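# Unpack heat sink and slip sheet onto two pads

## Task

Lift the finned metal heat sink and the slip sheet beneath it out of the crate. Set the heat sink upright with its fins pointing up on the small pad, and lay the sheet flat on the large pad, each one lying wholly within the outline of its own pad.

## Robot and tools

Robot: two FANUC CRX arms. left_arm carries a Robotiq two-finger gripper; right_arm carries a suction cup tool. Cameras: cam_high (overhead), cam_left_wrist, cam_right_wrist, each 672x504.

Frame: all positions, orientations, velocities and targets use the scene frame. Its origin sits at table-top height, halfway between the arms' nominal bases; +x points out over the table, +y toward left_arm, +z up. Image sides do not match arm names. Calibrated bases: left_arm at (+0.035, +0.388, 0) m, right_arm at (-0.020, -0.383, 0) m, each with a slight yaw. Reported poses can be off by up to a few centimetres, worse at long reach.

The row: every command row holds 16 numbers, each in [-1, 1], always all 16 even when one arm stays put. Order: left_arm dx, dy, dz, rx, ry, rz, gripper position, force_limit, speed; then right_arm dx, dy, dz, rx, ry, rz, suction. The six pose numbers per arm are an offset, not a pose: they count from that arm's Hand target as it stood when the action or move began, along scene axes. 1.0 equals 0.6 m for dx/dy/dz and 180 degrees for rotation; rx, ry, rz form one rotation vector, turning about the Hand target's position. Sending the same offset again moves the arm further. Six zeros re-request the current Hand target. Gripper and suction numbers are absolute commands, not offsets: resend last values to keep them, since 0 is itself a command.

execute_actions(actions, cameras): actions is a list of actions; each action is a list of up to 15 rows, one per 1/30 s step, and a short list repeats its last row to fill 15 steps. Every row in an action counts from the same start pose. An empty list just returns state and images. cameras picks images: omitted, null or ["all"] gives all, [] none; a wrong name voids the call.

move(target, speed, blend, stop_force, zero, blocking, cameras): drives each end effector in a straight line toward a target given as one 16-number row or a list of up to 15 rows, all offsets from the same starting Hand targets. speed in m/s, 0.002 to 1, default 0.25 (turn rate twice that in rad/s); one value or one per target. blend in m rounds corners in a list. stop_force in N, 12 to 80, ends an arm's path when it feels that much push against its motion; use it slowly with small values, leave it out when backing away from a contact, and do not rely on it while the tool rotates or near stretched/straight-wrist poses. zero (default true) re-zeros the force reading before moving. blocking=false returns early but cannot combine with stop_force. Paths do not avoid obstacles or the other arm; each lasts 0.5 to 10 s. The result adds a move: line with the ending (done, off_target, moving, held, fault) and limits (paced = clipped pose, held = withheld steps).

wait(seconds 0 to 10) lets the scene run holding last commands. stop brakes a running move. zoom_image(camera, region [x0, y0, x1, y1] pixels, at most 504x504) enlarges part of the latest image. read_manual gives licence texts. finished_scene(scene = current scene number) ends the scene irreversibly; the goal must hold without the robot.

Controller: each step the commanded pose is clipped to within 70 mm and 16 degrees of the measured pose. Hand target in results is the last commanded pose after clipping; arms often rest short of it, and only a new command closes the gap. To stop pressing on something, command back past the end effector.

Gripper (left_arm): fingers point along the gripper's +z and open along its y. position +1 is fully open (85 mm), about -0.8 pads touch, -1 closes until blocked. force_limit and speed (both start at +1) set grip force and closing speed (about 20, 85, 150 mm/s at -1, 0, +1); a slow close at low force_limit grips gently (about 30 N per pad), fast closes from wide grip much harder. New force/speed apply only after a position change of at least 0.01. To grip, send -1, hold it, and check object_status = 2 (0 moving, 1 blocked opening, 2 blocked closing, 3 reached target or fully closed). position_measured is in counts: 3 open, 78 about 60 mm, 130 about 40 mm, 180 about 20 mm, 230 closed. end_effector_position is the point between closed pads; fingertips extend 19 mm beyond (6 mm when open). A wrist block juts about 10 cm toward the gripper's +x.

Suction (right_arm): suction above 0.01 is on, at or below is off, and it persists. The cup (41 mm rim) faces the cup point's +z; press it onto a smooth flat area fully sealed, away from holes and edges. suction_measured near 0 means no seal, 0.83 or more airtight; part_present turns 1 at 0.50, back to 0 below 0.45. A held part rides up to 16 mm closer to the tool. To release, set the part on its support first, then switch off, and lift over 22 mm. Behind the rim the tool widens up to 9 cm sideways. A cup sealed to the table pins the tool until suction goes off.

Results also give Flange force (x y z on the end effector, noisy, tool weight removed), step readings of position, joint velocities ("within noise" when still), and MOTOR HOT warnings.

Avoid: dropping parts, releasing moving parts, fast impacts, hard pushes, squeezing a part that still rests on something, twisting or swinging heavy loads in the gripper, arm-to-arm contact, and anything leaving the table. 150 N of external force, or joint torque at its limit (145 N m for the first three joints, 36.4 N m for the wrist joints), stops that arm for 10 s; after such a stop release any grip that pins it before moving. Overheating from long loads, stretched reach or pushing at unreachable poses brakes an arm for 30 s or more. Loose objects may occasionally get nudged by something, so recheck positions.

Each tool is called after "Request:" as name(argument=value, ...), one argument or row to a line, values as JSON.

## Session

Request:
execute_actions(
  actions=[],
)

Scene clock: 0.00 s.
left_arm: end_effector_position=(+0.2731, +0.1728, +0.1474) position_measured=3 object_status=3 end_effector_quat_wxyz=(-0.538, -0.169, +0.733, -0.380) | right_arm: end_effector_position=(+0.2269, -0.2312, +0.2867) suction_measured=0.00 part_present=0 end_effector_quat_wxyz=(-0.409, -0.231, +0.833, +0.293)
Joint positions: left_arm=[0.33 0.474 -0.665 0.571 -1.805 -0.158] | right_arm=[0.31 0.177 0.015 -0.739 -2.199 0.021]
Joint velocities: within noise
Flange force (N): no reading
Hand target: left_arm +0.2731, +0.1728, +0.1474; -0.538, -0.169, +0.733, -0.380 | right_arm +0.2269, -0.2312, +0.2867; -0.409, -0.231, +0.833, +0.293

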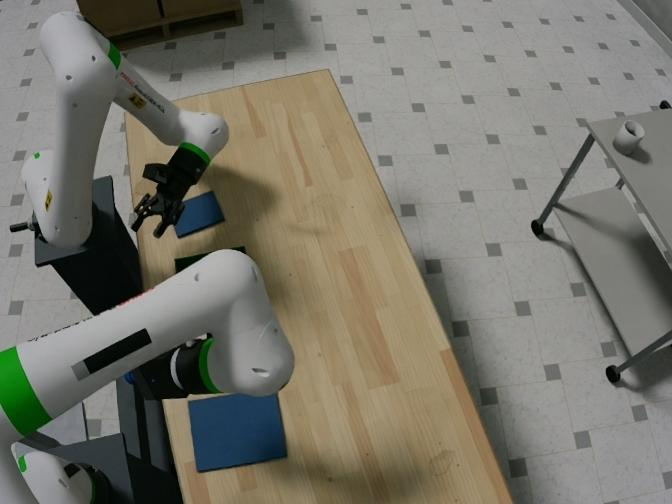

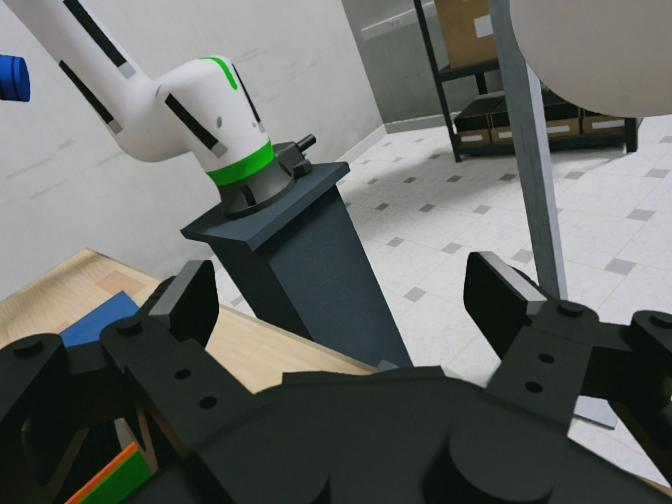

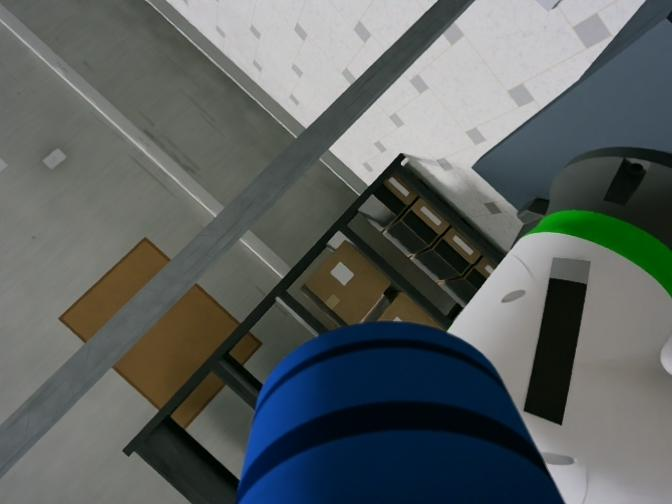

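Request:
zoom_image(
  camera="cam_high",
  region=[120, 130, 340, 490],
)

Request:
zoom_image(
  camera="cam_left_wrist",
  region=[0, 230, 300, 504],
)

Scaled by 1.400 from the camera's 672x504 image, which has a finer 960x720 frame.

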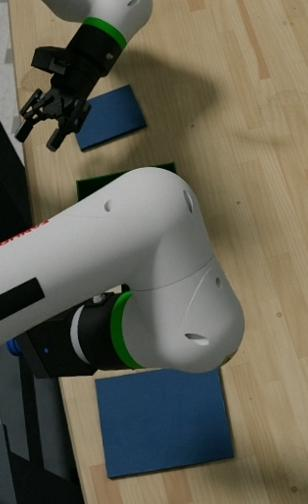

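Scaled by 1.680 from the camera's 672x504 image, which has a finer 960x720 frame.

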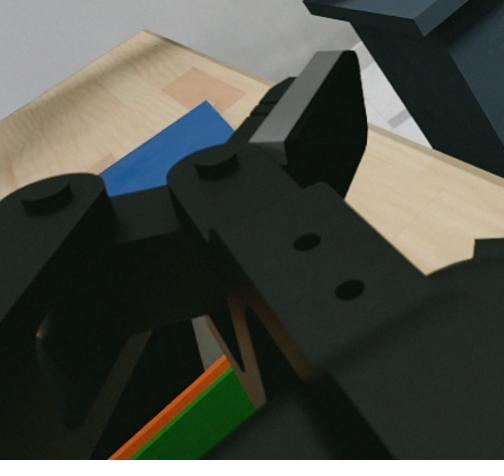

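Request:
move(
  target=[0,0,0,0,0,0,1,1,1, 0.0385,-0.531,0.222,-0.115,-0.3146,0,0],
  speed=0.25,
)

Scene clock: 5.67 s.
left_arm: end_effector_position=(+0.2731, +0.1728, +0.1474) position_measured=3 object_status=3 end_effector_quat_wxyz=(-0.538, -0.169, +0.733, -0.380) | right_arm: end_effector_position=(+0.2500, -0.5498, +0.4199) suction_measured=0.00 part_present=0 end_effector_quat_wxyz=(+0.000, -0.268, +0.964, +0.000)
Joint positions: left_arm=[0.33 0.474 -0.665 0.571 -1.805 -0.158] | right_arm=[-0.147 -0.292 0.033 0 -1.896 0.672]
Joint velocities: within noise
Flange force (N): left_arm=[6.1 3.8 -1.1] | right_arm=[1.1 -0.5 0.8]
Hand target: left_arm +0.2731, +0.1728, +0.1474; -0.538, -0.169, +0.733, -0.380 | right_arm +0.2500, -0.5498, +0.4199; +0.000, -0.268, +0.964, +0.000
Off the commanded pose: left_arm 0.000 m, 0 deg | right_arm 0.000 m, 0 deg.
move: done

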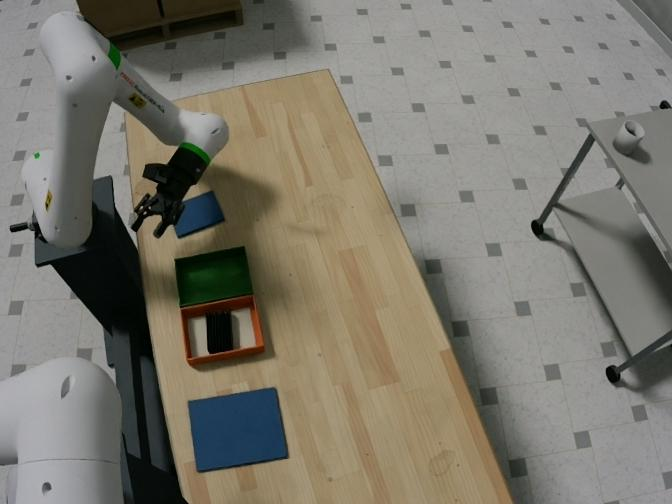

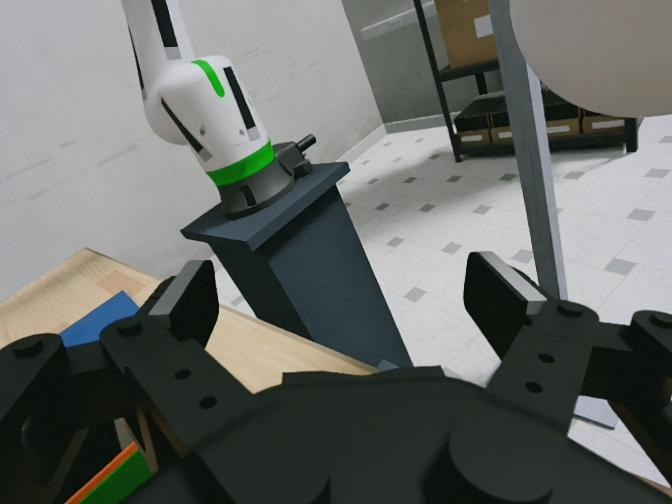

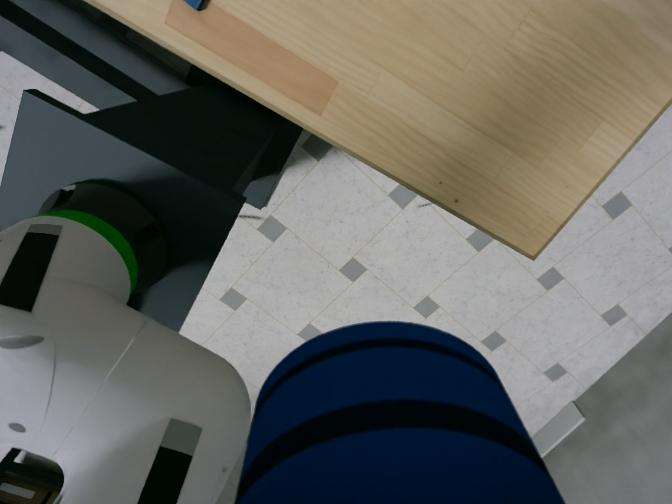

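Request:
zoom_image(
  camera="cam_high",
  region=[160, 180, 300, 380],
)

Scaled by 2.520 from the camera's 672x504 image, which has a finer 960x720 frame.

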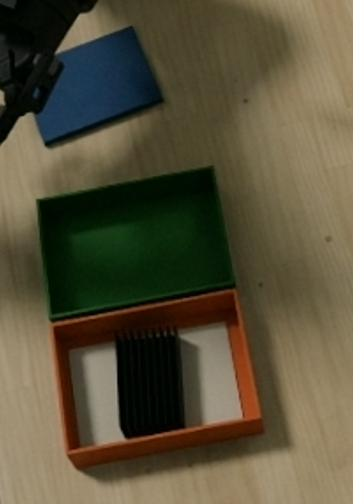

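Request:
move(
  target=[-0.165,-0.273,0.421,0.266,-0.3766,-0.1183,1,1,1, 0,0,0,0,0,0,0],
  speed=0.25,
)

Scene clock: 10.40 s.
left_arm: end_effector_position=(+0.1741, +0.0090, +0.4000) position_measured=3 object_status=3 end_effector_quat_wxyz=(+0.000, +0.000, +1.000, -0.001) | right_arm: end_effector_position=(+0.2500, -0.5498, +0.4199) suction_measured=0.00 part_present=0 end_effector_quat_wxyz=(+0.000, -0.268, +0.964, +0.000)
Joint positions: left_arm=[-0.844 -0.076 0.203 0.001 -1.849 0.891] | right_arm=[-0.147 -0.292 0.033 0 -1.896 0.672]
Joint velocities: within noise
Flange force (N): left_arm=[-3.0 3.7 -1.4] | right_arm=[1.7 -0.7 1.0]
Hand target: left_arm +0.1741, +0.0090, +0.4000; +0.000, +0.000, +1.000, -0.001 | right_arm +0.2500, -0.5498, +0.4199; +0.000, -0.268, +0.964, +0.000
Off the commanded pose: left_arm 0.000 m, 0 deg | right_arm 0.000 m, 0 deg.
move: done

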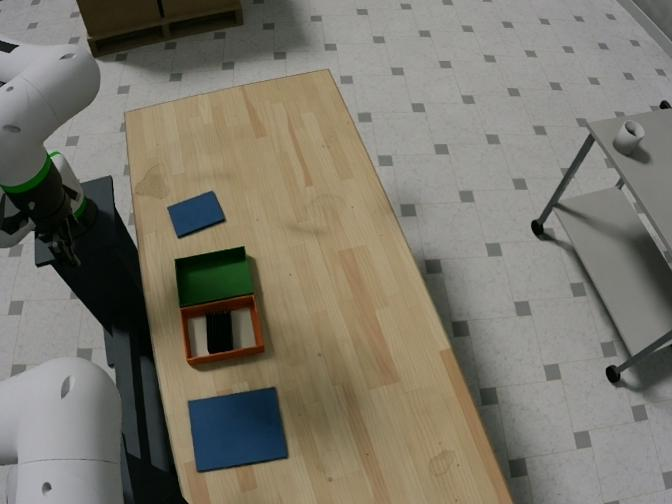

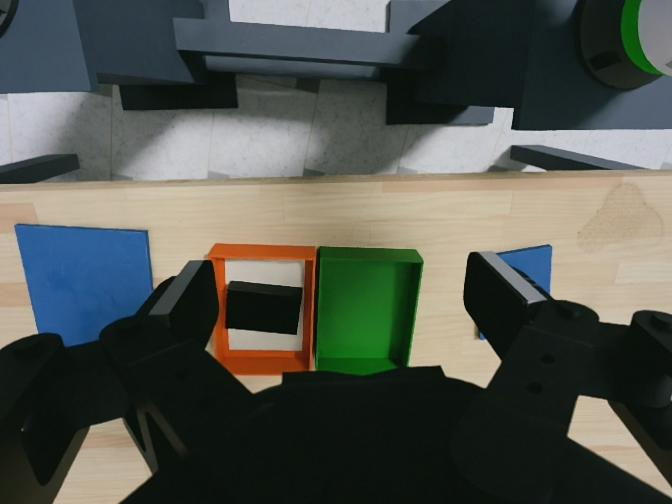

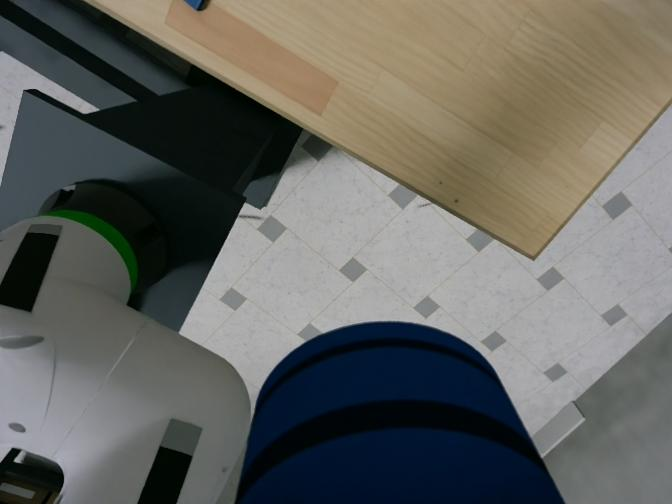

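Request:
zoom_image(
  camera="cam_left_wrist",
  region=[190, 220, 440, 400],
)

Request:
zoom_image(
  camera="cam_left_wrist",
  region=[0, 170, 672, 400],
)

Scaled by 2.016 from the camera's 672x504 image, which has a finer 960x720 frame.

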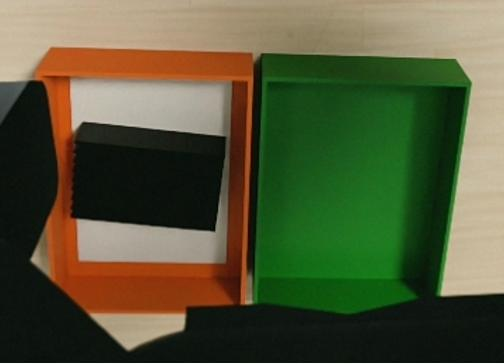

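Region (0, 170, 672, 400) is 672x230 pixels. A region can be at most 504 by 504 pixels.

Request:
move(
  target=[0.3265,-0.1733,-0.25,0,0,-0.5,1,1,1, 0,0,0,0,0,0,0],
  speed=0.25,
  cameras=["cam_high","cam_left_wrist"],
)

Request:
zoom_image(
  camera="cam_left_wrist",
  region=[170, 80, 520, 340],
)

Scene clock: 18.20 s.
left_arm: end_effector_position=(+0.3700, -0.0950, +0.2500) position_measured=3 object_status=3 end_effector_quat_wxyz=(+0.000, +0.707, +0.707, +0.000) | right_arm: end_effector_position=(+0.2500, -0.5498, +0.4199) suction_measured=0.00 part_present=0 end_effector_quat_wxyz=(+0.000, -0.268, +0.964, +0.000)
Joint positions: left_arm=[-0.694 0.358 0.343 0.001 -1.556 -0.83] | right_arm=[-0.147 -0.292 0.033 0 -1.896 0.672]
Joint velocities: within noise
Flange force (N): left_arm=[4.9 0.7 -1.8] | right_arm=[1.7 -1.8 0.5]
Hand target: left_arm +0.3700, -0.0950, +0.2500; +0.000, +0.707, +0.707, +0.000 | right_arm +0.2500, -0.5498, +0.4199; +0.000, -0.268, +0.964, +0.000
Off the commanded pose: left_arm 0.000 m, 0 deg | right_arm 0.000 m, 0 deg.
move: done
Images, in order (width x height): cam_high 672x504, cam_left_wrist 672x504.

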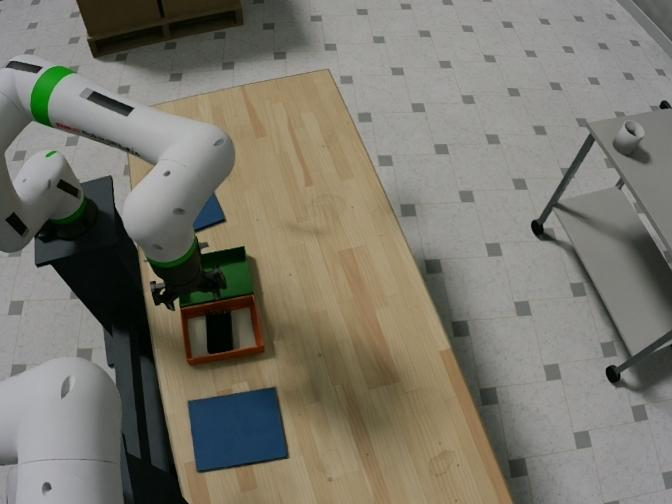

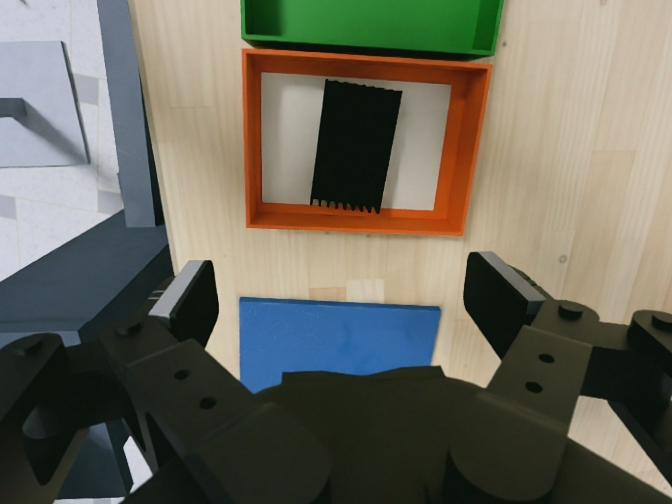

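Scaled by 1.440 from the camera's 672x504 image, which has a finer 960x720 frame.

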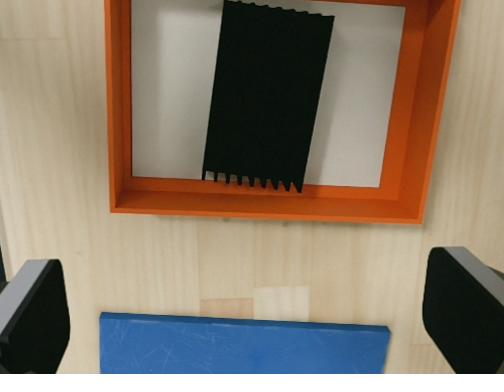

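Request:
move(
  target=[
    [0,0,0,0,0,0.5,1,1,1, 0,0,0,0,0,0,0],
    [0,0,0,0,0,1.0,1,1,1, 0,0,0,0,0,0,0],
  ],
  speed=0.4,
  cameras=["cam_high","cam_left_wrist"],
)

Request:
zoom_image(
  camera="cam_left_wrist",
  region=[170, 80, 520, 340],
)

Scene clock: 23.83 s.
left_arm: end_effector_position=(+0.3700, -0.0950, +0.2500) position_measured=3 object_status=3 end_effector_quat_wxyz=(+0.000, +0.707, -0.707, +0.000) | right_arm: end_effector_position=(+0.2500, -0.5498, +0.4199) suction_measured=0.00 part_present=0 end_effector_quat_wxyz=(+0.000, -0.268, +0.964, +0.000)
Joint positions: left_arm=[-0.695 0.357 0.342 -0.001 -1.555 2.313] | right_arm=[-0.147 -0.292 0.033 0 -1.896 0.672]
Joint velocities: within noise
Flange force (N): left_arm=[-5.9 0.2 -1.5] | right_arm=[1.7 -1.5 0.8]
Hand target: left_arm +0.3700, -0.0950, +0.2500; +0.000, +0.707, -0.707, +0.000 | right_arm +0.2500, -0.5498, +0.4199; +0.000, -0.268, +0.964, +0.000
Off the commanded pose: left_arm 0.000 m, 0 deg | right_arm 0.000 m, 0 deg.
move: done
Images, in order (width x height): cam_high 672x504, cam_left_wrist 672x504.

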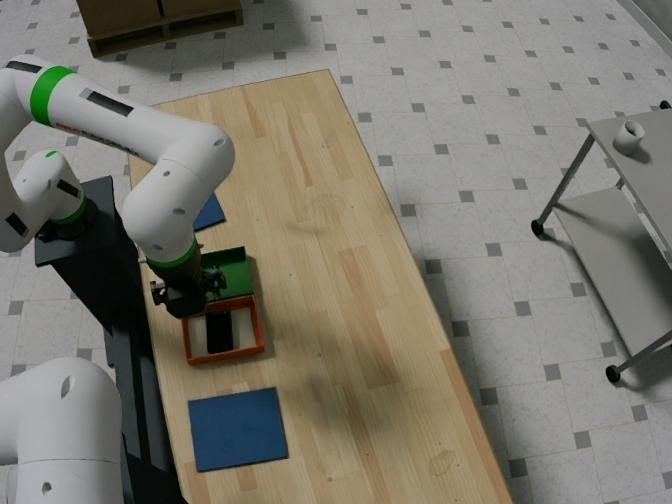

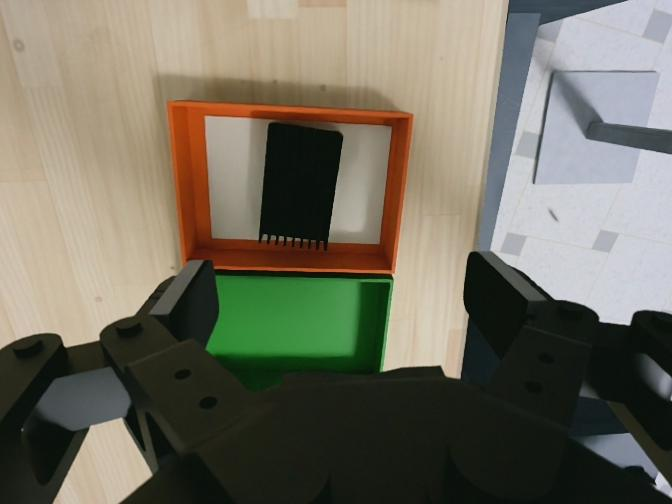

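Scaled by 1.440 from the camera's 672x504 image, which has a finer 960x720 frame.

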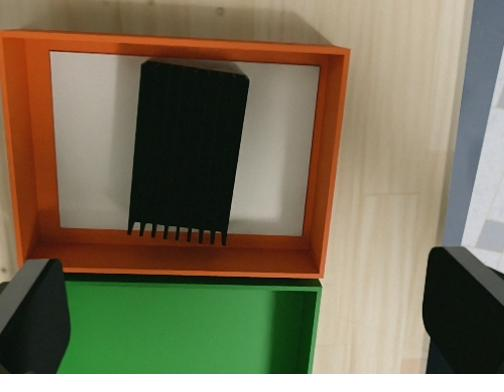

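Request:
execute_actions(
  actions=[
    [[0,0,0,0,0,0,-0.8,-1,-0.5,0,0,0,0,0,0,0]],
    [[0,0,0,0,0,0,-0.8,-1,-0.5,0,0,0,0,0,0,0]],
    [[0,0,0,0,0,0,-0.8,-1,-0.5,0,0,0,0,0,0,0]],
    [[0,0,0,0,0,0,-0.8,-1,-0.5,0,0,0,0,0,0,0]],
  ],
  cameras=["cam_left_wrist"],
)

Request:
zoom_image(
  camera="cam_left_wrist",
  region=[240, 190, 440, 340],
)

Scene clock: 27.10 s.
left_arm: end_effector_position=(+0.3700, -0.0950, +0.2500) position_measured=229 object_status=3 end_effector_quat_wxyz=(+0.000, +0.707, -0.707, +0.000) | right_arm: end_effector_position=(+0.2500, -0.5498, +0.4199) suction_measured=0.00 part_present=0 end_effector_quat_wxyz=(+0.000, -0.268, +0.964, +0.000)
Joint positions: left_arm=[-0.695 0.357 0.342 -0.001 -1.555 2.313] | right_arm=[-0.147 -0.292 0.033 0 -1.896 0.672]
Joint velocities: within noise
Flange force (N): left_arm=[-6.1 0.0 -1.4] | right_arm=[1.6 -1.6 1.3]
Flange force at the end of the 1st action (N): left_arm=[-5.6 -0.1 -1.5] | right_arm=[2.2 -0.5 1.2]
Flange force at the end of the 2nd action (N): left_arm=[-5.7 0.2 -1.4] | right_arm=[1.6 -1.4 0.3]
Flange force at the end of the 3rd action (N): left_arm=[-5.4 -0.1 -1.9] | right_arm=[1.4 -1.4 0.6]
Hand target: left_arm +0.3700, -0.0950, +0.2500; +0.000, +0.707, -0.707, +0.000 | right_arm +0.2500, -0.5498, +0.4199; +0.000, -0.268, +0.964, +0.000
Off the commanded pose: left_arm 0.000 m, 0 deg | right_arm 0.000 m, 0 deg.
Step readings (end_effector_position of left_arm | right_arm; steps 1 to 15: 1st action; 16 to 30: 2nd action; 31 to 45: 3rd action; 46 to 60: 4th action):
0: (+0.3700, -0.0950, +0.2500) | (+0.2500, -0.5498, +0.4199)
1: (+0.3700, -0.0950, +0.2500) | (+0.2500, -0.5498, +0.4199)
2: (+0.3700, -0.0950, +0.2500) | (+0.2500, -0.5498, +0.4199)
4: (+0.3700, -0.0950, +0.2500) | (+0.2500, -0.5498, +0.4199)
8: (+0.3700, -0.0950, +0.2500) | (+0.2500, -0.5498, +0.4199)
15: (+0.3700, -0.0950, +0.2500) | (+0.2500, -0.5498, +0.4199)
16: (+0.3700, -0.0950, +0.2500) | (+0.2500, -0.5498, +0.4199)
17: (+0.3700, -0.0950, +0.2500) | (+0.2500, -0.5498, +0.4199)
19: (+0.3700, -0.0950, +0.2500) | (+0.2500, -0.5498, +0.4199)
23: (+0.3700, -0.0950, +0.2500) | (+0.2500, -0.5498, +0.4199)
30: (+0.3700, -0.0950, +0.2500) | (+0.2500, -0.5498, +0.4199)
31: (+0.3700, -0.0950, +0.2500) | (+0.2500, -0.5498, +0.4199)
32: (+0.3700, -0.0950, +0.2500) | (+0.2500, -0.5498, +0.4199)
34: (+0.3700, -0.0950, +0.2500) | (+0.2500, -0.5498, +0.4199)
38: (+0.3700, -0.0950, +0.2500) | (+0.2500, -0.5498, +0.4199)
45: (+0.3700, -0.0950, +0.2500) | (+0.2500, -0.5498, +0.4199)
46: (+0.3700, -0.0950, +0.2500) | (+0.2500, -0.5498, +0.4199)
47: (+0.3700, -0.0950, +0.2500) | (+0.2500, -0.5498, +0.4199)
49: (+0.3700, -0.0950, +0.2500) | (+0.2500, -0.5498, +0.4199)
53: (+0.3700, -0.0950, +0.2500) | (+0.2500, -0.5498, +0.4199)
60: (+0.3700, -0.0950, +0.2500) | (+0.2500, -0.5498, +0.4199)
Images, in order (width x height): cam_left_wrist 672x504.

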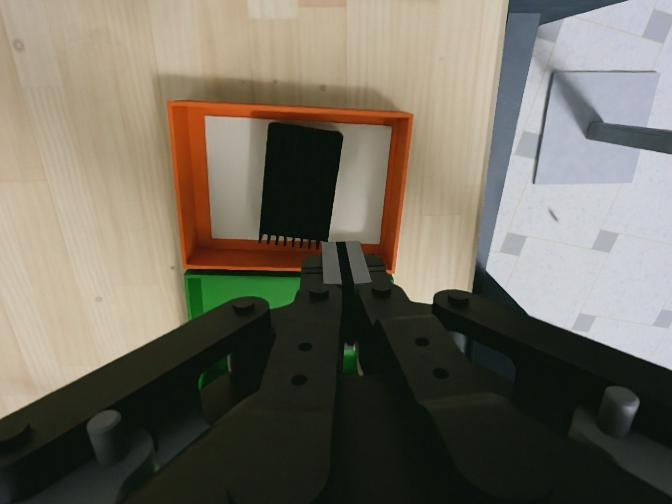

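Scaled by 2.520 from the camera's 672x504 image, which has a finer 960x720 frame.

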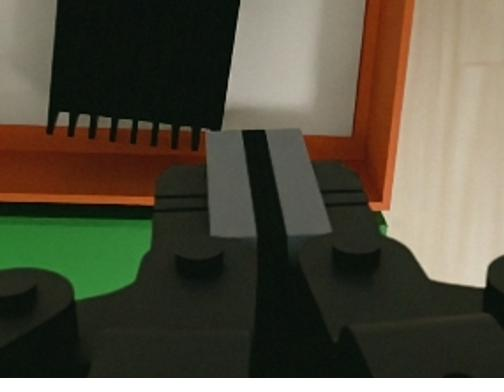

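Request:
move(
  target=[-0.0167,0.608,0,0,0,0,-0.8,-1,-0.5, 0,0,0,0,0,0,0],
  speed=0.4,
  cameras=["cam_high","cam_left_wrist"],
)

Scene clock: 31.37 s.
left_arm: end_effector_position=(+0.3600, +0.2698, +0.2500) position_measured=229 object_status=3 end_effector_quat_wxyz=(+0.000, +0.707, -0.707, +0.000) | right_arm: end_effector_position=(+0.2500, -0.5498, +0.4199) suction_measured=0.00 part_present=0 end_effector_quat_wxyz=(+0.000, -0.268, +0.964, +0.000)
Joint positions: left_arm=[0.082 -0.27 -0.311 0 -1.528 1.535] | right_arm=[-0.147 -0.292 0.033 0 -1.896 0.672]
Joint velocities: within noise
Flange force (N): left_arm=[-6.3 1.5 -1.6] | right_arm=[1.7 -1.2 1.0]
Hand target: left_arm +0.3600, +0.2698, +0.2500; +0.000, +0.707, -0.707, +0.000 | right_arm +0.2500, -0.5498, +0.4199; +0.000, -0.268, +0.964, +0.000
Off the commanded pose: left_arm 0.000 m, 0 deg | right_arm 0.000 m, 0 deg.
move: done; limits=paced
Images, in order (width x height): cam_high 672x504, cam_left_wrist 672x504.

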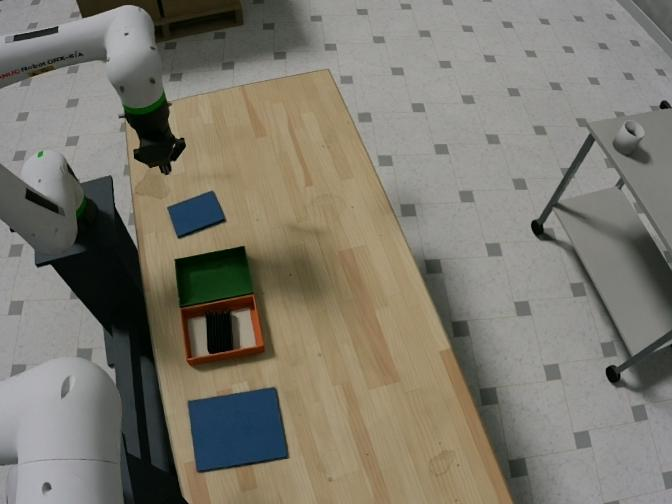

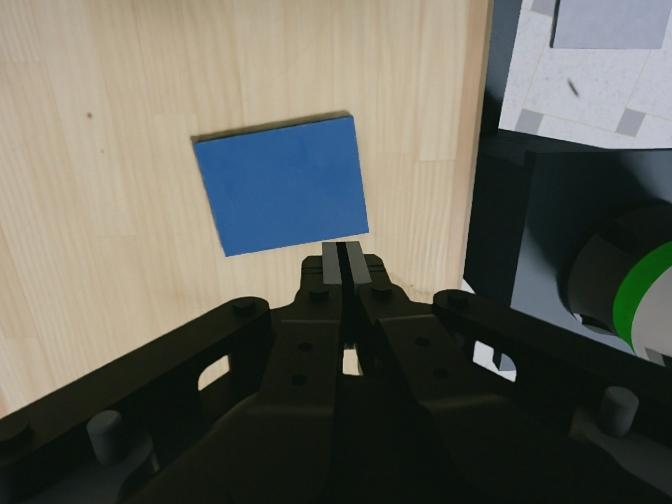

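Request:
move(
  target=[0.0667,-0.1667,-0.3333,0,0,0,-0.8,-1,-0.5, 0,0,0,0,0,0,0],
  speed=0.3,
  cameras=[],
)

Request:
move(
  target=[0,0,-0.0667,0,0,0,-0.8,-1,-0.5, 0,0,0,0,0,0,0],
  speed=0.01,
  stop_force=12,
  cameras=["cam_left_wrist"],
)

Scene clock: 33.70 s.
left_arm: end_effector_position=(+0.4000, +0.1698, +0.0501) position_measured=229 object_status=3 end_effector_quat_wxyz=(+0.000, +0.707, -0.707, +0.000) | right_arm: end_effector_position=(+0.2500, -0.5498, +0.4199) suction_measured=0.00 part_present=0 end_effector_quat_wxyz=(+0.000, -0.268, +0.964, +0.000)
Joint positions: left_arm=[-0.182 0.102 -0.463 0 -1.004 1.8] | right_arm=[-0.147 -0.292 0.033 0 -1.896 0.672]
Joint velocities: within noise
Flange force (N): left_arm=[-6.2 1.5 -3.6] | right_arm=[1.7 -1.2 0.6]
Hand target: left_arm +0.4000, +0.1698, +0.0501; +0.000, +0.707, -0.707, +0.000 | right_arm +0.2500, -0.5498, +0.4199; +0.000, -0.268, +0.964, +0.000
Off the commanded pose: left_arm 0.000 m, 0 deg | right_arm 0.000 m, 0 deg.
move: done
No camera images: "cameras" was empty.

Scene clock: 37.17 s.
left_arm: end_effector_position=(+0.4000, +0.1698, +0.0214) position_measured=229 object_status=3 end_effector_quat_wxyz=(+0.000, +0.707, -0.707, +0.000) | right_arm: end_effector_position=(+0.2500, -0.5498, +0.4199) suction_measured=0.00 part_present=0 end_effector_quat_wxyz=(+0.000, -0.268, +0.964, +0.000)
Joint positions: left_arm=[-0.182 0.147 -0.493 0 -0.93 1.8] | right_arm=[-0.147 -0.292 0.033 0 -1.896 0.672]
Joint velocities: within noise
Flange force (N): left_arm=[-11.9 5.2 -33.6] | right_arm=[1.6 -0.9 1.1]
Hand target: left_arm +0.4000, +0.1698, +0.0214; +0.000, +0.707, -0.707, +0.000 (not the last commanded pose) | right_arm +0.2500, -0.5498, +0.4199; +0.000, -0.268, +0.964, +0.000
Off the commanded pose: left_arm 0.011 m, 0 deg | right_arm 0.000 m, 0 deg.
move: contact (left_arm)
Images, in order (width x height): cam_left_wrist 672x504.

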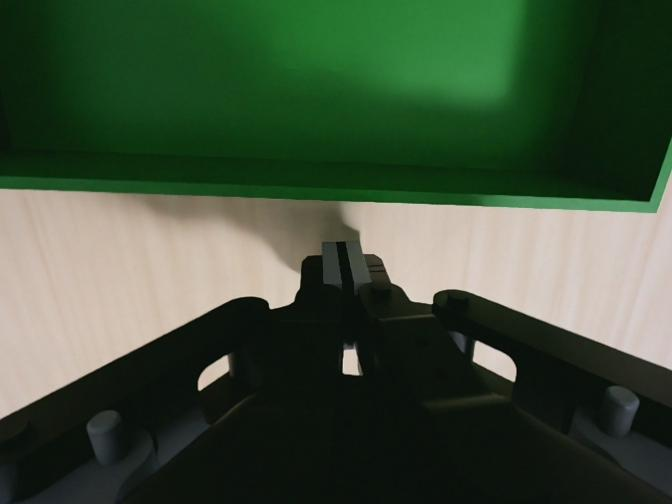

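Request:
move(
  target=[
    [0,0,0.1,0,0,0,-0.8,-1,-0.5, 0,0,0,0,0,0,0],
    [0,-0.2,0.2977,0,0,-0.5,1,-1,0, 0,0,0,0,0,0,0],
    [-0.01,-0.413,0.2143,0,0,0.963,1,-1,0, 0,0,0,0,0,0,0],
  ],
  speed=0.3,
  cameras=["cam_left_wrist"],
)

Request:
zoom_image(
  camera="cam_left_wrist",
  region=[180, 60, 500, 330],
)

Scene clock: 45.77 s.
left_arm: end_effector_position=(+0.3941, -0.0780, +0.1500) position_measured=3 object_status=3 end_effector_quat_wxyz=(+0.000, +0.747, +0.665, +0.000) | right_arm: end_effector_position=(+0.2500, -0.5498, +0.4199) suction_measured=0.00 part_present=0 end_effector_quat_wxyz=(+0.000, -0.268, +0.964, +0.000)
Joint positions: left_arm=[-0.645 0.392 0.153 0.001 -1.333 -0.996] | right_arm=[-0.147 -0.292 0.033 0 -1.896 0.672]
Joint velocities: within noise
Flange force (N): left_arm=[5.6 -0.8 -2.4] | right_arm=[1.5 -1.8 0.9]
Hand target: left_arm +0.3940, -0.0780, +0.1500; +0.000, +0.747, +0.665, +0.000 | right_arm +0.2500, -0.5498, +0.4199; +0.000, -0.268, +0.964, +0.000
Off the commanded pose: left_arm 0.000 m, 0 deg | right_arm 0.000 m, 0 deg.
move: done
Images, in order (width x height): cam_left_wrist 672x504.

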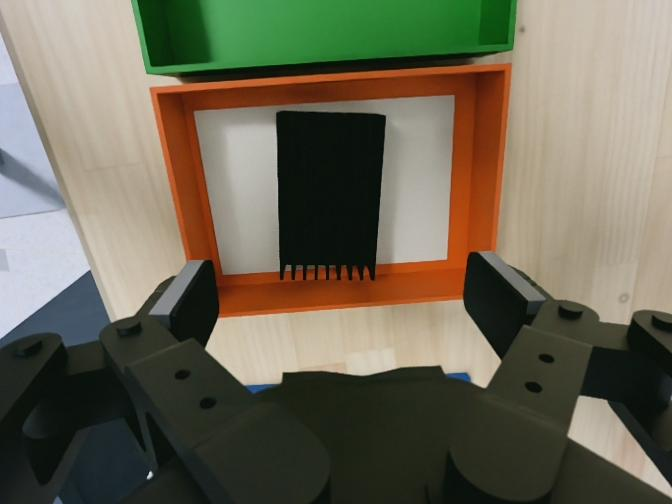

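Scaled by 1.575 from the camera's 672x504 image, which has a finer 960x720 frame.

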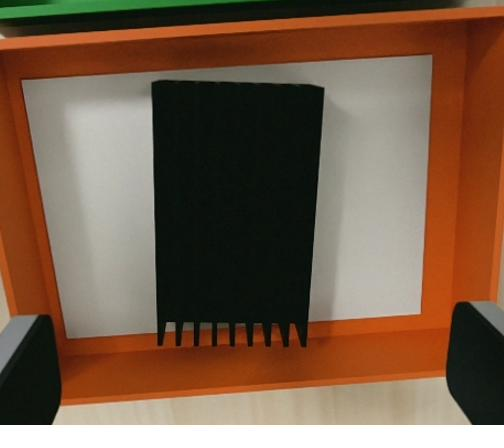

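Request:
move(
  target=[
    [0,0,-0.16,0,0,0,1,-1,0, 0,0,0,0,0,0,0],
    [0,0,-0.21,0,0,0,1,-1,0, 0,0,0,0,0,0,0],
  ],
  speed=[0.15,0.05],
  cameras=["cam_left_wrist"],
)

Request:
zoom_image(
  camera="cam_left_wrist",
  region=[120, 150, 520, 400],
)

Scene clock: 48.67 s.
left_arm: end_effector_position=(+0.3940, -0.0780, +0.0240) position_measured=3 object_status=3 end_effector_quat_wxyz=(+0.000, +0.747, +0.665, +0.000) | right_arm: end_effector_position=(+0.2500, -0.5498, +0.4199) suction_measured=0.00 part_present=0 end_effector_quat_wxyz=(+0.000, -0.268, +0.964, +0.000)
Joint positions: left_arm=[-0.645 0.504 -0.001 0.001 -1.067 -0.996] | right_arm=[-0.147 -0.292 0.033 0 -1.896 0.672]
Joint velocities: within noise
Flange force (N): left_arm=[5.5 -0.6 -3.7] | right_arm=[2.1 -1.3 1.0]
Hand target: left_arm +0.3940, -0.0780, +0.0240; +0.000, +0.747, +0.665, +0.000 | right_arm +0.2500, -0.5498, +0.4199; +0.000, -0.268, +0.964, +0.000
Off the commanded pose: left_arm 0.000 m, 0 deg | right_arm 0.000 m, 0 deg.
move: done
Images, in order (width x height): cam_left_wrist 672x504.

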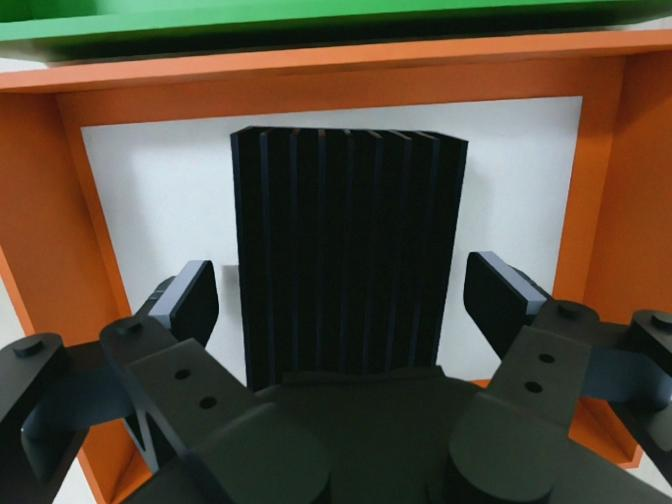

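Scaled by 1.260 from the camera's 672x504 image, which has a finer 960x720 frame.

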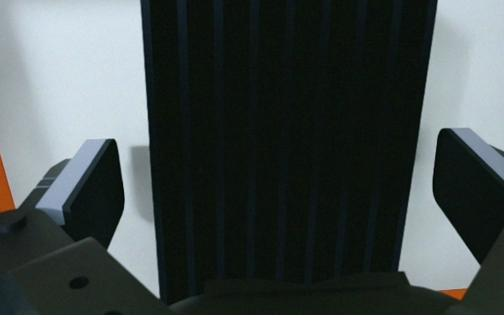

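Request:
execute_actions(
  actions=[
    [[0,0,0,0,0,0,-1,-0.8,-1,0,0,0,0,0,0,0]],
    [[0,0,0,0,0,0,-1,-0.8,-1,0,0,0,0,0,0,0]],
    [[0,0,0,0,0,0,-1,-0.8,-1,0,0,0,0,0,0,0]],
    [[0,0,0,0,0,0,-1,-0.8,-1,0,0,0,0,0,0,0]],
  ],
  cameras=["cam_left_wrist"],
)

Scene clock: 51.13 s.
left_arm: end_effector_position=(+0.3940, -0.0780, +0.0240) position_measured=77 object_status=2 end_effector_quat_wxyz=(+0.000, +0.747, +0.665, +0.000) | right_arm: end_effector_position=(+0.2500, -0.5498, +0.4199) suction_measured=0.00 part_present=0 end_effector_quat_wxyz=(+0.000, -0.268, +0.964, +0.000)
Joint positions: left_arm=[-0.645 0.504 -0.001 0.001 -1.067 -0.996] | right_arm=[-0.147 -0.292 0.033 0 -1.896 0.672]
Joint velocities: within noise
Flange force (N): left_arm=[5.8 -0.9 -12.9] | right_arm=[1.2 -0.7 1.3]
Flange force at the end of the 1st action (N): left_arm=[4.7 -0.2 -3.6] | right_arm=[1.6 -1.3 1.4]
Flange force at the end of the 2nd action (N): left_arm=[5.1 -0.5 -3.5] | right_arm=[1.8 -2.1 0.8]
Flange force at the end of the 3rd action (N): left_arm=[5.5 -0.6 -12.0] | right_arm=[1.6 -0.6 0.8]
Hand target: left_arm +0.3940, -0.0780, +0.0240; +0.000, +0.747, +0.665, +0.000 | right_arm +0.2500, -0.5498, +0.4199; +0.000, -0.268, +0.964, +0.000
Off the commanded pose: left_arm 0.000 m, 0 deg | right_arm 0.000 m, 0 deg.
Step readings (end_effector_position of left_arm | right_arm; steps 1 to 15: 1st action; 16 to 30: 2nd action; 31 to 45: 3rd action; 46 to 60: 4th action):
0: (+0.3940, -0.0780, +0.0240) | (+0.2500, -0.5498, +0.4199)
1: (+0.3940, -0.0780, +0.0240) | (+0.2500, -0.5498, +0.4199)
2: (+0.3940, -0.0780, +0.0240) | (+0.2500, -0.5498, +0.4199)
4: (+0.3940, -0.0780, +0.0240) | (+0.2500, -0.5498, +0.4199)
8: (+0.3940, -0.0780, +0.0240) | (+0.2500, -0.5498, +0.4199)
15: (+0.3940, -0.0780, +0.0240) | (+0.2500, -0.5498, +0.4199)
16: (+0.3940, -0.0780, +0.0240) | (+0.2500, -0.5498, +0.4199)
17: (+0.3940, -0.0780, +0.0240) | (+0.2500, -0.5498, +0.4199)
19: (+0.3940, -0.0780, +0.0240) | (+0.2500, -0.5498, +0.4199)
23: (+0.3940, -0.0780, +0.0240) | (+0.2500, -0.5498, +0.4199)
30: (+0.3940, -0.0780, +0.0240) | (+0.2500, -0.5498, +0.4199)
31: (+0.3940, -0.0780, +0.0240) | (+0.2500, -0.5498, +0.4199)
32: (+0.3940, -0.0780, +0.0240) | (+0.2500, -0.5498, +0.4199)
34: (+0.3940, -0.0780, +0.0240) | (+0.2500, -0.5498, +0.4199)
38: (+0.3940, -0.0780, +0.0240) | (+0.2500, -0.5498, +0.4199)
45: (+0.3940, -0.0780, +0.0240) | (+0.2500, -0.5498, +0.4199)
46: (+0.3940, -0.0780, +0.0240) | (+0.2500, -0.5498, +0.4199)
47: (+0.3940, -0.0780, +0.0240) | (+0.2500, -0.5498, +0.4199)
49: (+0.3940, -0.0780, +0.0240) | (+0.2500, -0.5498, +0.4199)
53: (+0.3940, -0.0780, +0.0240) | (+0.2500, -0.5498, +0.4199)
60: (+0.3940, -0.0780, +0.0240) | (+0.2500, -0.5498, +0.4199)
Images, in order (width x height): cam_left_wrist 672x504.

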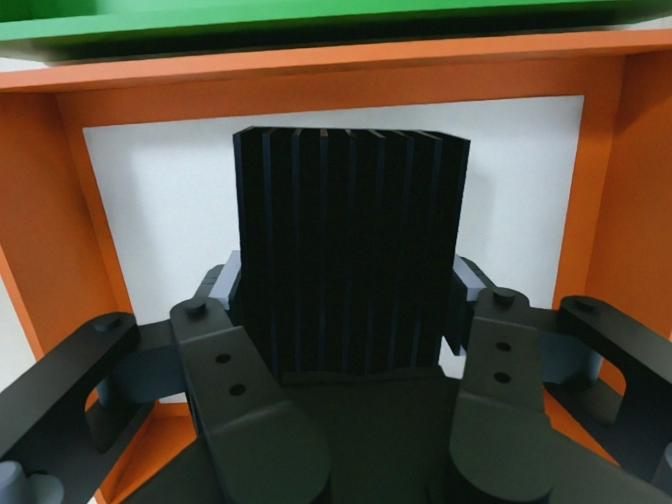

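Request:
move(
  target=[
    [0,0,0.05,0,0,0,-1,-0.8,-1, 0,0,0,0,0,0,0],
    [0,0,0.333,0,0,0,-1,-0.8,-1, 0,0,0,0,0,0,0],
  ],
  speed=[0.05,0.2],
  cameras=["cam_left_wrist","cam_high"],
)

Scene clock: 53.80 s.
left_arm: end_effector_position=(+0.3940, -0.0780, +0.2238) position_measured=77 object_status=2 end_effector_quat_wxyz=(+0.000, +0.747, +0.665, +0.000) | right_arm: end_effector_position=(+0.2500, -0.5498, +0.4199) suction_measured=0.00 part_present=0 end_effector_quat_wxyz=(+0.000, -0.268, +0.964, +0.000)
Joint positions: left_arm=[-0.645 0.363 0.288 0.001 -1.497 -0.996] | right_arm=[-0.147 -0.292 0.033 0 -1.896 0.672]
Joint velocities: within noise
Flange force (N): left_arm=[4.5 -0.3 -0.2] | right_arm=[1.6 -1.0 0.6]
Hand target: left_arm +0.3940, -0.0780, +0.2238; +0.000, +0.747, +0.665, +0.000 | right_arm +0.2500, -0.5498, +0.4199; +0.000, -0.268, +0.964, +0.000
Off the commanded pose: left_arm 0.000 m, 0 deg | right_arm 0.000 m, 0 deg.
move: done
Images, in order (width x height): cam_high 672x504, cam_left_wrist 672x504.

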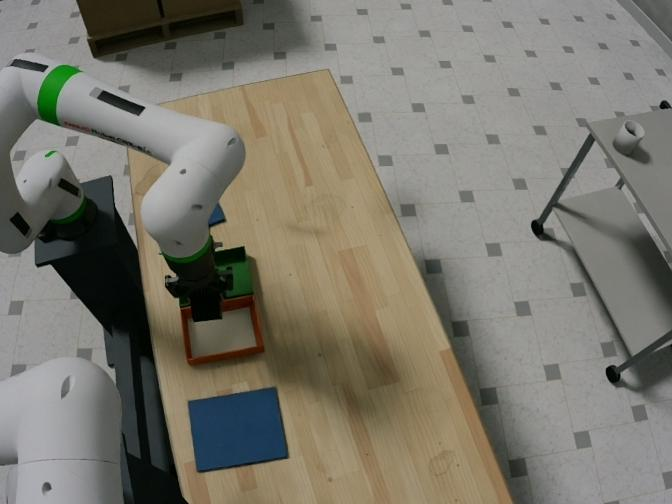

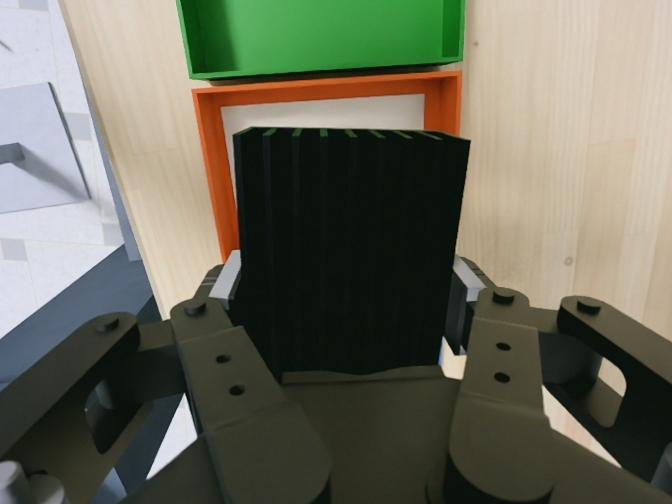

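Request:
move(
  target=[
    [0.0045,0.6178,0,0,0,0.587,-1,-0.8,-1, 0,0,0,0,0,0,0],
    [0.0045,0.6178,-0.24,0,0,0.587,-1,-0.8,-1, 0,0,0,0,0,0,0],
  ],
  speed=[0.25,0.12],
  blend=[0.02,0],
  cameras=["cam_left_wrist","cam_high"],
)

Scene clock: 59.43 s.
left_arm: end_effector_position=(+0.3967, +0.2927, +0.0798) position_measured=77 object_status=2 end_effector_quat_wxyz=(+0.000, -0.079, +0.997, -0.001) | right_arm: end_effector_position=(+0.2500, -0.5498, +0.4199) suction_measured=0.00 part_present=0 end_effector_quat_wxyz=(+0.000, -0.268, +0.964, +0.000)
Joint positions: left_arm=[0.144 -0.07 -0.559 0.001 -1.082 0.059] | right_arm=[-0.147 -0.292 0.033 0 -1.896 0.672]
Joint velocities: within noise
Flange force (N): left_arm=[2.2 6.1 -0.5] | right_arm=[1.4 -1.3 0.9]
Hand target: left_arm +0.3967, +0.2927, +0.0798; +0.000, -0.079, +0.997, -0.001 | right_arm +0.2500, -0.5498, +0.4199; +0.000, -0.268, +0.964, +0.000
Off the commanded pose: left_arm 0.000 m, 0 deg | right_arm 0.000 m, 0 deg.
move: done
Images, in order (width x height): cam_high 672x504, cam_left_wrist 672x504.

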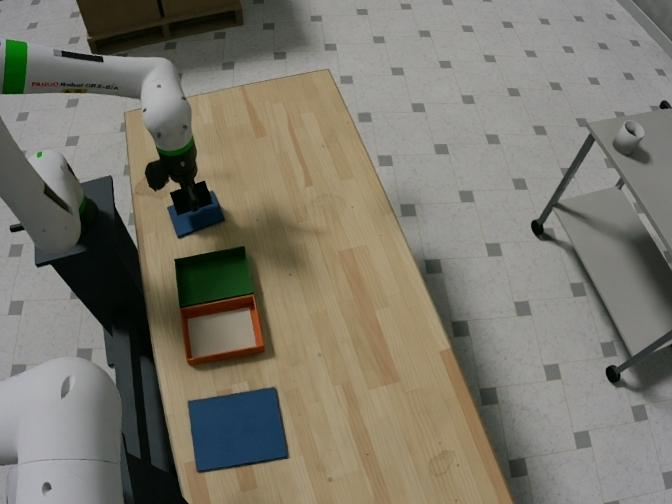

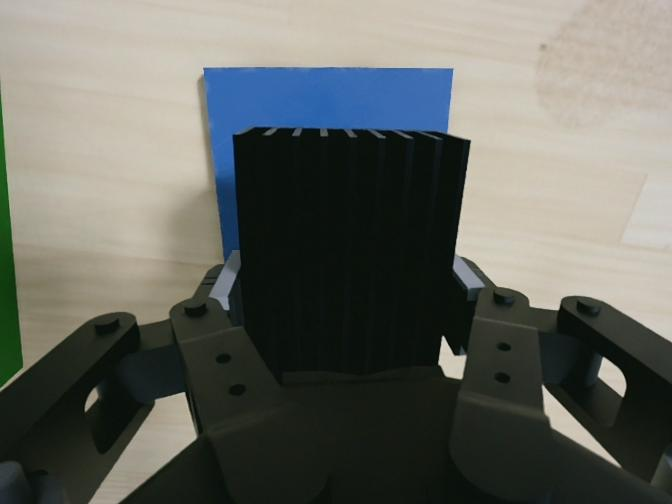

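Request:
move(
  target=[
    [0,0,-0.075,0,0,0,-1,-0.8,-1, 0,0,0,0,0,0,0],
    [0,0,-0.12,0,0,0,-1,-0.8,-1, 0,0,0,0,0,0,0],
  ],
  speed=[0.06,0.008],
  stop_force=12,
  cameras=["cam_left_wrist"],
)

Scene clock: 62.23 s.
left_arm: end_effector_position=(+0.3968, +0.2926, +0.0273) position_measured=77 object_status=2 end_effector_quat_wxyz=(+0.000, -0.079, +0.997, -0.001) | right_arm: end_effector_position=(+0.2500, -0.5498, +0.4199) suction_measured=0.00 part_present=0 end_effector_quat_wxyz=(+0.000, -0.268, +0.964, +0.000)
Joint positions: left_arm=[0.144 0.012 -0.624 0.002 -0.934 0.059] | right_arm=[-0.147 -0.292 0.033 0 -1.896 0.672]
Joint velocities: within noise
Flange force (N): left_arm=[4.6 8.1 -19.0] | right_arm=[1.6 -1.1 1.2]
Hand target: left_arm +0.3968, +0.2927, +0.0273; +0.000, -0.079, +0.997, -0.001 (not the last commanded pose) | right_arm +0.2500, -0.5498, +0.4199; +0.000, -0.268, +0.964, +0.000
Off the commanded pose: left_arm 0.020 m, 0 deg | right_arm 0.000 m, 0 deg.
move: contact (left_arm); path passed 1 of 2 targets
Images, in order (width x height): cam_left_wrist 672x504.

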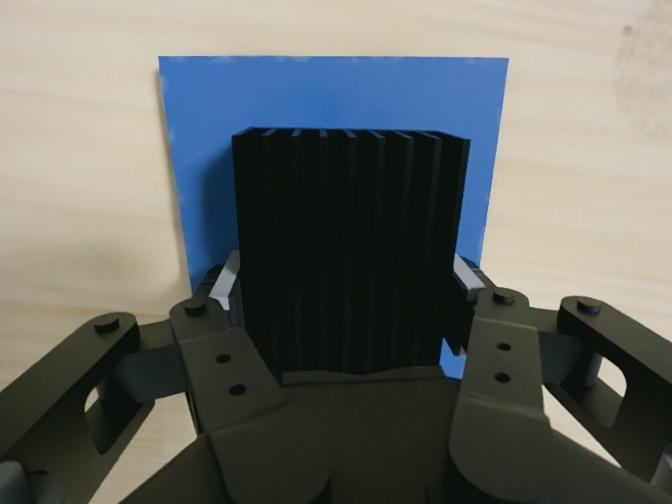

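Request:
execute_actions(
  actions=[
    [[0,0,0,0,0,0,1,-0.8,-0.7,0,0,0,0,0,0,0]],
    [[0,0,0,0,0,0,1,-0.8,-0.7,0,0,0,0,0,0,0]],
    [[0,0,0,0,0,0,1,-0.8,-0.7,0,0,0,0,0,0,0]],
  ],
  cameras=["cam_left_wrist"],
)

Scene clock: 64.20 s.
left_arm: end_effector_position=(+0.3967, +0.2927, +0.0273) position_measured=3 object_status=3 end_effector_quat_wxyz=(+0.000, -0.079, +0.997, -0.001) | right_arm: end_effector_position=(+0.2500, -0.5498, +0.4199) suction_measured=0.00 part_present=0 end_effector_quat_wxyz=(+0.000, -0.268, +0.964, +0.000)
Joint positions: left_arm=[0.144 0.012 -0.624 0.002 -0.934 0.059] | right_arm=[-0.147 -0.292 0.033 0 -1.896 0.672]
Joint velocities: within noise
Flange force (N): left_arm=[1.8 6.4 -3.3] | right_arm=[1.8 -0.8 1.0]
Flange force at the end of the 1st action (N): left_arm=[1.5 6.4 -3.4] | right_arm=[1.8 -0.3 1.2]
Flange force at the end of the 2nd action (N): left_arm=[1.8 6.4 -3.5] | right_arm=[1.4 -1.4 0.8]
Hand target: left_arm +0.3968, +0.2927, +0.0273; +0.000, -0.079, +0.997, -0.001 | right_arm +0.2500, -0.5498, +0.4199; +0.000, -0.268, +0.964, +0.000
Off the commanded pose: left_arm 0.000 m, 0 deg | right_arm 0.000 m, 0 deg.
Step readings (end_effector_position of left_arm | right_arm; steps 1 to 15: 1st action; 16 to 30: 2nd action; 31 to 45: 3rd action):
0: (+0.3968, +0.2926, +0.0273) | (+0.2500, -0.5498, +0.4199)
1: (+0.3968, +0.2926, +0.0273) | (+0.2500, -0.5498, +0.4199)
2: (+0.3968, +0.2926, +0.0273) | (+0.2500, -0.5498, +0.4199)
4: (+0.3967, +0.2926, +0.0272) | (+0.2500, -0.5498, +0.4199)
8: (+0.3967, +0.2926, +0.0272) | (+0.2500, -0.5498, +0.4199)
15: (+0.3967, +0.2927, +0.0272) | (+0.2500, -0.5498, +0.4199)
16: (+0.3967, +0.2927, +0.0272) | (+0.2500, -0.5498, +0.4199)
17: (+0.3967, +0.2927, +0.0272) | (+0.2500, -0.5498, +0.4199)
19: (+0.3967, +0.2927, +0.0272) | (+0.2500, -0.5498, +0.4199)
23: (+0.3967, +0.2926, +0.0272) | (+0.2500, -0.5498, +0.4199)
30: (+0.3967, +0.2926, +0.0272) | (+0.2500, -0.5498, +0.4199)
31: (+0.3967, +0.2926, +0.0273) | (+0.2500, -0.5498, +0.4199)
32: (+0.3967, +0.2926, +0.0273) | (+0.2500, -0.5498, +0.4199)
34: (+0.3967, +0.2927, +0.0273) | (+0.2500, -0.5498, +0.4199)
38: (+0.3967, +0.2927, +0.0273) | (+0.2500, -0.5498, +0.4199)
45: (+0.3967, +0.2927, +0.0273) | (+0.2500, -0.5498, +0.4199)
Images, in order (width x height): cam_left_wrist 672x504.

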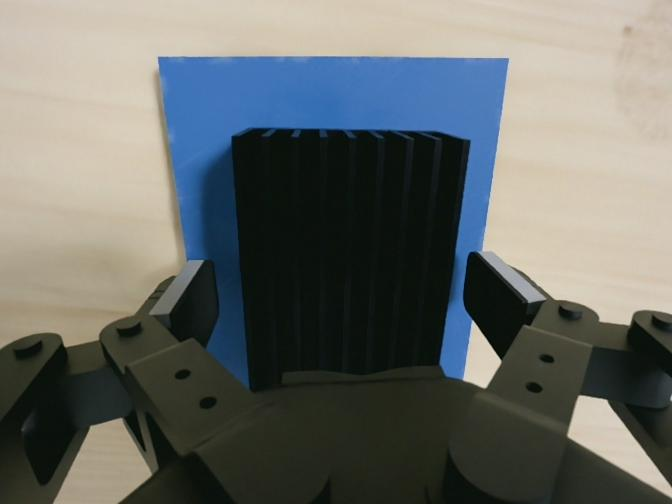

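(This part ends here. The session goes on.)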